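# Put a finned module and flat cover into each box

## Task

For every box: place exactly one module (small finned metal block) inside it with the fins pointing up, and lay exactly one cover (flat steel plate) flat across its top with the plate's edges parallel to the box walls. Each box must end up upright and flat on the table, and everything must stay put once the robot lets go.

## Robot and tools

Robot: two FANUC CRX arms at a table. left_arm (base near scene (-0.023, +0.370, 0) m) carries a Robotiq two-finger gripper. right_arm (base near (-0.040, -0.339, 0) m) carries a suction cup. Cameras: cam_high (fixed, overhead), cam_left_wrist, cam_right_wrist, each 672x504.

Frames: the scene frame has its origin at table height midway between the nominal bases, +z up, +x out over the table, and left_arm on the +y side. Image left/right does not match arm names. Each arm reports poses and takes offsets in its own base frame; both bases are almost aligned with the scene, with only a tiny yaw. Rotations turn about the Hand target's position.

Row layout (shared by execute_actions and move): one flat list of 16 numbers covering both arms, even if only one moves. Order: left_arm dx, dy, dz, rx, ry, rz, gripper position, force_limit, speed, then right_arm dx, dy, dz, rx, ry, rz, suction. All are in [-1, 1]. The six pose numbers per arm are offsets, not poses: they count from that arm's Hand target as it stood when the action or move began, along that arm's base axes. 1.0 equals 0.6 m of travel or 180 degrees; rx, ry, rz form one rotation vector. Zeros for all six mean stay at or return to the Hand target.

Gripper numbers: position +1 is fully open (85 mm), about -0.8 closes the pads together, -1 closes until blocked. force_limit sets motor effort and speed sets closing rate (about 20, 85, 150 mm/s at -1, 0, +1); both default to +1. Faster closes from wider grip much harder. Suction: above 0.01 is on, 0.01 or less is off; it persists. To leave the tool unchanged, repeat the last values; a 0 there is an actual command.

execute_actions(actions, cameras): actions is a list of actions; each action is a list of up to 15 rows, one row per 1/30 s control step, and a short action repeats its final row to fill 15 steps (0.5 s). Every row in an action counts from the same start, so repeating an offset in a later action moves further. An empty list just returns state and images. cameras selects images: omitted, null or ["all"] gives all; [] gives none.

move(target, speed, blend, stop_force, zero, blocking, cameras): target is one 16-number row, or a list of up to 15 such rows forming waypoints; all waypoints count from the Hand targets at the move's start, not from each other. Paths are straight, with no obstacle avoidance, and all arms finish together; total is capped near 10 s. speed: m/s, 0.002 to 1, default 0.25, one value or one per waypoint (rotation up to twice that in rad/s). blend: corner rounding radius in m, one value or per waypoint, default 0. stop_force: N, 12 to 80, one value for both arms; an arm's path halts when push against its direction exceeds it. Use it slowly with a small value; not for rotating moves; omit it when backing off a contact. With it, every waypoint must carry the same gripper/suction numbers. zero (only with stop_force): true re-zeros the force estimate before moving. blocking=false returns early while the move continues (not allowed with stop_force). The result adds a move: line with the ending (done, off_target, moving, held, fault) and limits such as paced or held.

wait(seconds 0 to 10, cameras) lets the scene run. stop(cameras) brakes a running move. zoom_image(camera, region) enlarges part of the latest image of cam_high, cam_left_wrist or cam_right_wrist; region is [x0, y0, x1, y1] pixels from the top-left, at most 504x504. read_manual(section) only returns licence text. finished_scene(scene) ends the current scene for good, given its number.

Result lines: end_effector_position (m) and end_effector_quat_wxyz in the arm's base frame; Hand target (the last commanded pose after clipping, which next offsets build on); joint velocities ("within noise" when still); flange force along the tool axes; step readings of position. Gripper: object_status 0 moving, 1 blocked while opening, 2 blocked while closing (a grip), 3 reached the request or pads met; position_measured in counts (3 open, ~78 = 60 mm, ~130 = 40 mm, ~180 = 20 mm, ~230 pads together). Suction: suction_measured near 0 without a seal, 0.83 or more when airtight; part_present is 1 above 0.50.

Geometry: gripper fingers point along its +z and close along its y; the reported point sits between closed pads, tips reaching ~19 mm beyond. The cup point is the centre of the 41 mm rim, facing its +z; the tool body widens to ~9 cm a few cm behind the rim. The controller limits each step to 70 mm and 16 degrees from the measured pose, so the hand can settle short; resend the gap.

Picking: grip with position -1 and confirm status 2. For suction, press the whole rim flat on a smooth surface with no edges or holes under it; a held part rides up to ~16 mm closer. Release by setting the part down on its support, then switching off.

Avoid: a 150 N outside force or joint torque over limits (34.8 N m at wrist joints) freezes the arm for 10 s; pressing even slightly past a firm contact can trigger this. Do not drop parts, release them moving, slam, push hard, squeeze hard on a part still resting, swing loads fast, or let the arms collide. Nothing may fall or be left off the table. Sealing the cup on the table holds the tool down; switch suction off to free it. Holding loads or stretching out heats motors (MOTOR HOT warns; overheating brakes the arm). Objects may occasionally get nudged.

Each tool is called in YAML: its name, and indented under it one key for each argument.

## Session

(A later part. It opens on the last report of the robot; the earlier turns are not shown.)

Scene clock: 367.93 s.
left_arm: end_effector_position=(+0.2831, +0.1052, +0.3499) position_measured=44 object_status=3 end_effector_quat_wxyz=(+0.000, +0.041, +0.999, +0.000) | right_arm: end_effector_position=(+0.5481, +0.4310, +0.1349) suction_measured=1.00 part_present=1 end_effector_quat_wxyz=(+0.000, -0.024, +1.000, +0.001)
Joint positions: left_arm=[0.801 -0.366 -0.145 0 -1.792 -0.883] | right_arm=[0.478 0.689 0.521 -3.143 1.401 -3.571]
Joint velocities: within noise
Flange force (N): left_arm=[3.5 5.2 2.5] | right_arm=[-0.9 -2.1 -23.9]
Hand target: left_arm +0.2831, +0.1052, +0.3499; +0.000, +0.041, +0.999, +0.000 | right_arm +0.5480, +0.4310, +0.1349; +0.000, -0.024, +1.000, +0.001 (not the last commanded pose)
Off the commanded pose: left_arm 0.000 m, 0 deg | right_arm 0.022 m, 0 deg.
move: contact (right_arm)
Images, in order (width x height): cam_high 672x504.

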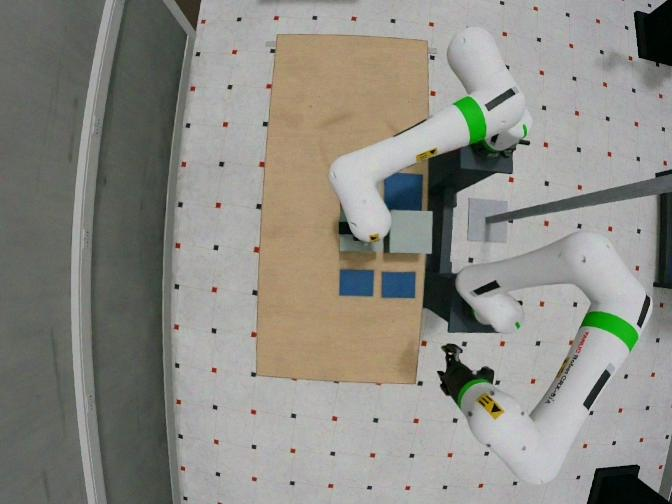

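move:
  target: [0,0,0,0,0,0,0.68,-0.8,-1,0,0,0,0,0,0,0]
  cameras: []

wait:
  seconds: 0.7
  cameras: []

move:
  target:
    - [0,0,0,0,0,0,0.68,-0.8,-1,0,0,0.06,0,0,0,0]
    - [0,0,0,0,0,0,0.68,-0.8,-1,0,-0.03,0.35,0,0,-0.005,0]
    - [0,0,0,0,0,0,0.68,-0.8,-1,0.02,-0.2852,0.5253,0,0,-0.016,0]
  speed: [0.04,0.2,0.25]
  cameras: ["cam_right_wrist","cam_high"]

zoom_image:
  camera: "cam_right_wrist"
  region: [0, 0, 280, 240]

zoom_image:
  camera: "cam_right_wrist"
  region: [60, 160, 280, 370]

zoom_image:
  camera: "cam_high"
  region: [330, 150, 450, 270]

Scene clock: 377.90 s.
left_arm: end_effector_position=(+0.2831, +0.1052, +0.3499) position_measured=44 object_status=3 end_effector_quat_wxyz=(+0.000, +0.041, +0.999, +0.000) | right_arm: end_effector_position=(+0.5480, +0.4310, +0.1349) suction_measured=0.00 part_present=0 end_effector_quat_wxyz=(+0.000, -0.024, +1.000, +0.001)
Joint positions: left_arm=[0.801 -0.366 -0.145 0 -1.792 -0.883] | right_arm=[0.478 0.689 0.521 -3.143 1.401 -3.571]
Joint velocities: within noise
Flange force (N): left_arm=[2.8 4.8 2.4] | right_arm=[0.7 -6.2 -39.7]
Hand target: left_arm +0.2831, +0.1052, +0.3499; +0.000, +0.041, +0.999, +0.000 | right_arm +0.5480, +0.4310, +0.1349; +0.000, -0.024, +1.000, +0.001
Off the commanded pose: left_arm 0.000 m, 0 deg | right_arm 0.000 m, 0 deg.
move: done
No camera images: "cameras" was empty.

Scene clock: 378.60 s.
left_arm: end_effector_position=(+0.2831, +0.1052, +0.3499) position_measured=44 object_status=3 end_effector_quat_wxyz=(+0.000, +0.041, +0.999, +0.000) | right_arm: end_effector_position=(+0.5480, +0.4310, +0.1349) suction_measured=0.00 part_present=0 end_effector_quat_wxyz=(+0.000, -0.024, +1.000, +0.001)
Joint positions: left_arm=[0.801 -0.366 -0.145 0 -1.792 -0.883] | right_arm=[0.478 0.689 0.521 -3.143 1.401 -3.571]
Joint velocities: within noise
Flange force (N): left_arm=[4.0 5.5 3.5] | right_arm=[0.6 -6.1 -39.6]
Hand target: left_arm +0.2831, +0.1052, +0.3499; +0.000, +0.041, +0.999, +0.000 | right_arm +0.5480, +0.4310, +0.1349; +0.000, -0.024, +1.000, +0.001
Off the commanded pose: left_arm 0.000 m, 0 deg | right_arm 0.000 m, 0 deg.
wait: 0.70 s; at rest by 0.17 s
No camera images: "cameras" was empty.

Scene clock: 381.80 s.
left_arm: end_effector_position=(+0.2831, +0.1052, +0.3499) position_measured=44 object_status=3 end_effector_quat_wxyz=(+0.000, +0.041, +0.999, +0.000) | right_arm: end_effector_position=(+0.5600, +0.2599, +0.4500) suction_measured=0.00 part_present=0 end_effector_quat_wxyz=(+0.000, +0.001, +1.000, +0.001)
Joint positions: left_arm=[0.801 -0.366 -0.145 0 -1.792 -0.883] | right_arm=[0.222 0.616 1.168 -3.144 2.121 -3.366]
Joint velocities: within noise
Flange force (N): left_arm=[3.4 5.0 2.9] | right_arm=no reading
Hand target: left_arm +0.2831, +0.1052, +0.3499; +0.000, +0.041, +0.999, +0.000 | right_arm +0.5600, +0.2599, +0.4500; +0.000, +0.001, +1.000, +0.001
Off the commanded pose: left_arm 0.000 m, 0 deg | right_arm 0.000 m, 0 deg.
move: done
camera_calibration:
cam_right_wrist: T_world_to_cam=[[0.0156767, -0.999785, 0.0136023, 0.253351], [-0.881631, -0.00740405, 0.471881, 0.309164], [-0.471679, -0.0193897, -0.881557, 0.740056], [0, 0, 0, 1]] pos_world=[0.617665, 0.269935, 0.503067]
Images, in order (width x height): cam_high 672x504, cam_right_wrist 672x504.

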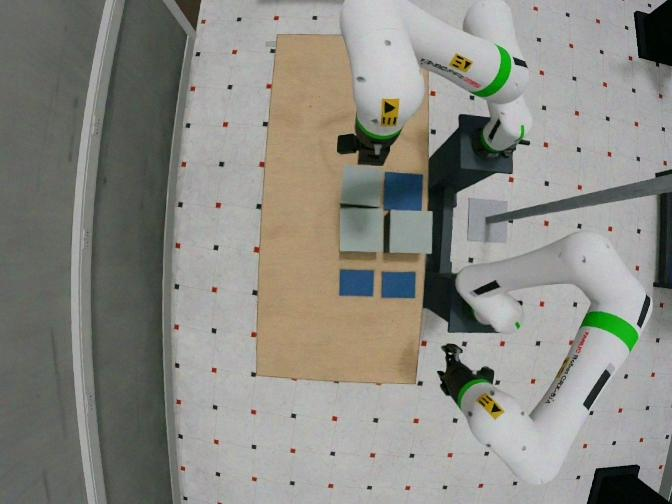

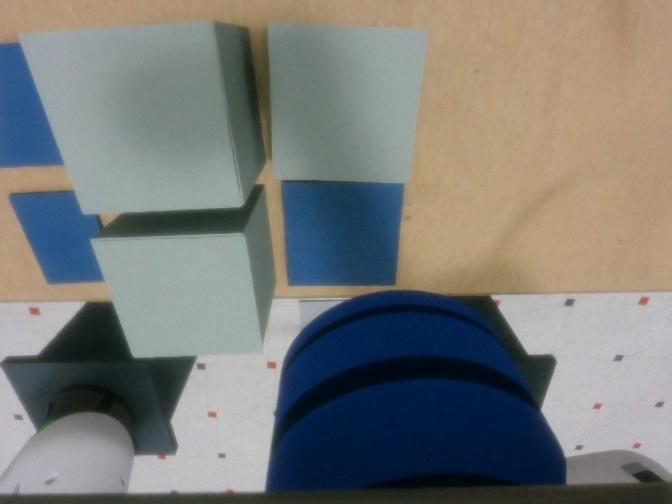

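Scaled by 1.800 from the camera's 672x504 image, which has a finer 960x720 frame.

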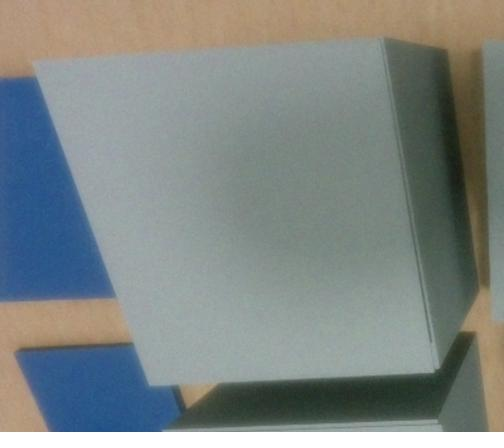

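Scaled by 2.291 from the camera's 672x504 image, which has a finer 960x720 frame.

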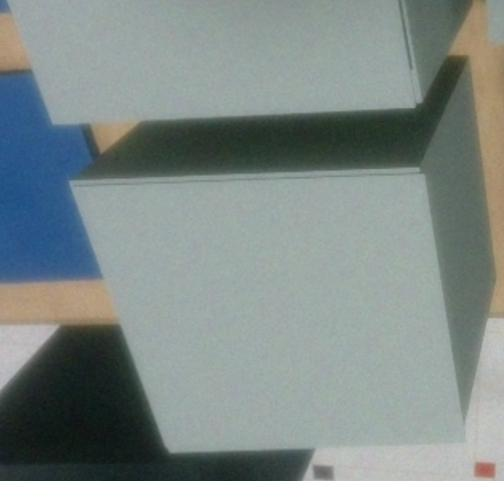

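Scaled by 4.200 from the camera's 672x504 image, which has a finer 960x720 frame.

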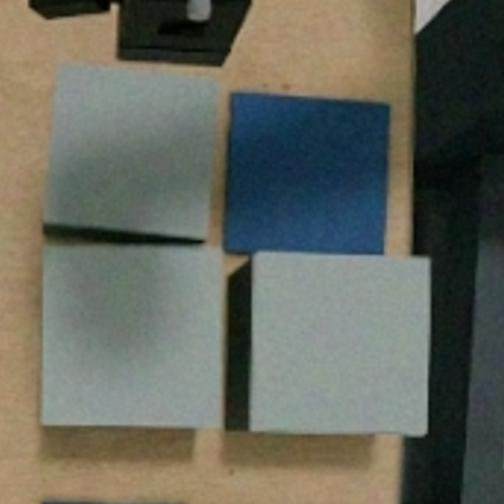

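finished_scene:
  scene: 2

The scene is finished: the task was done.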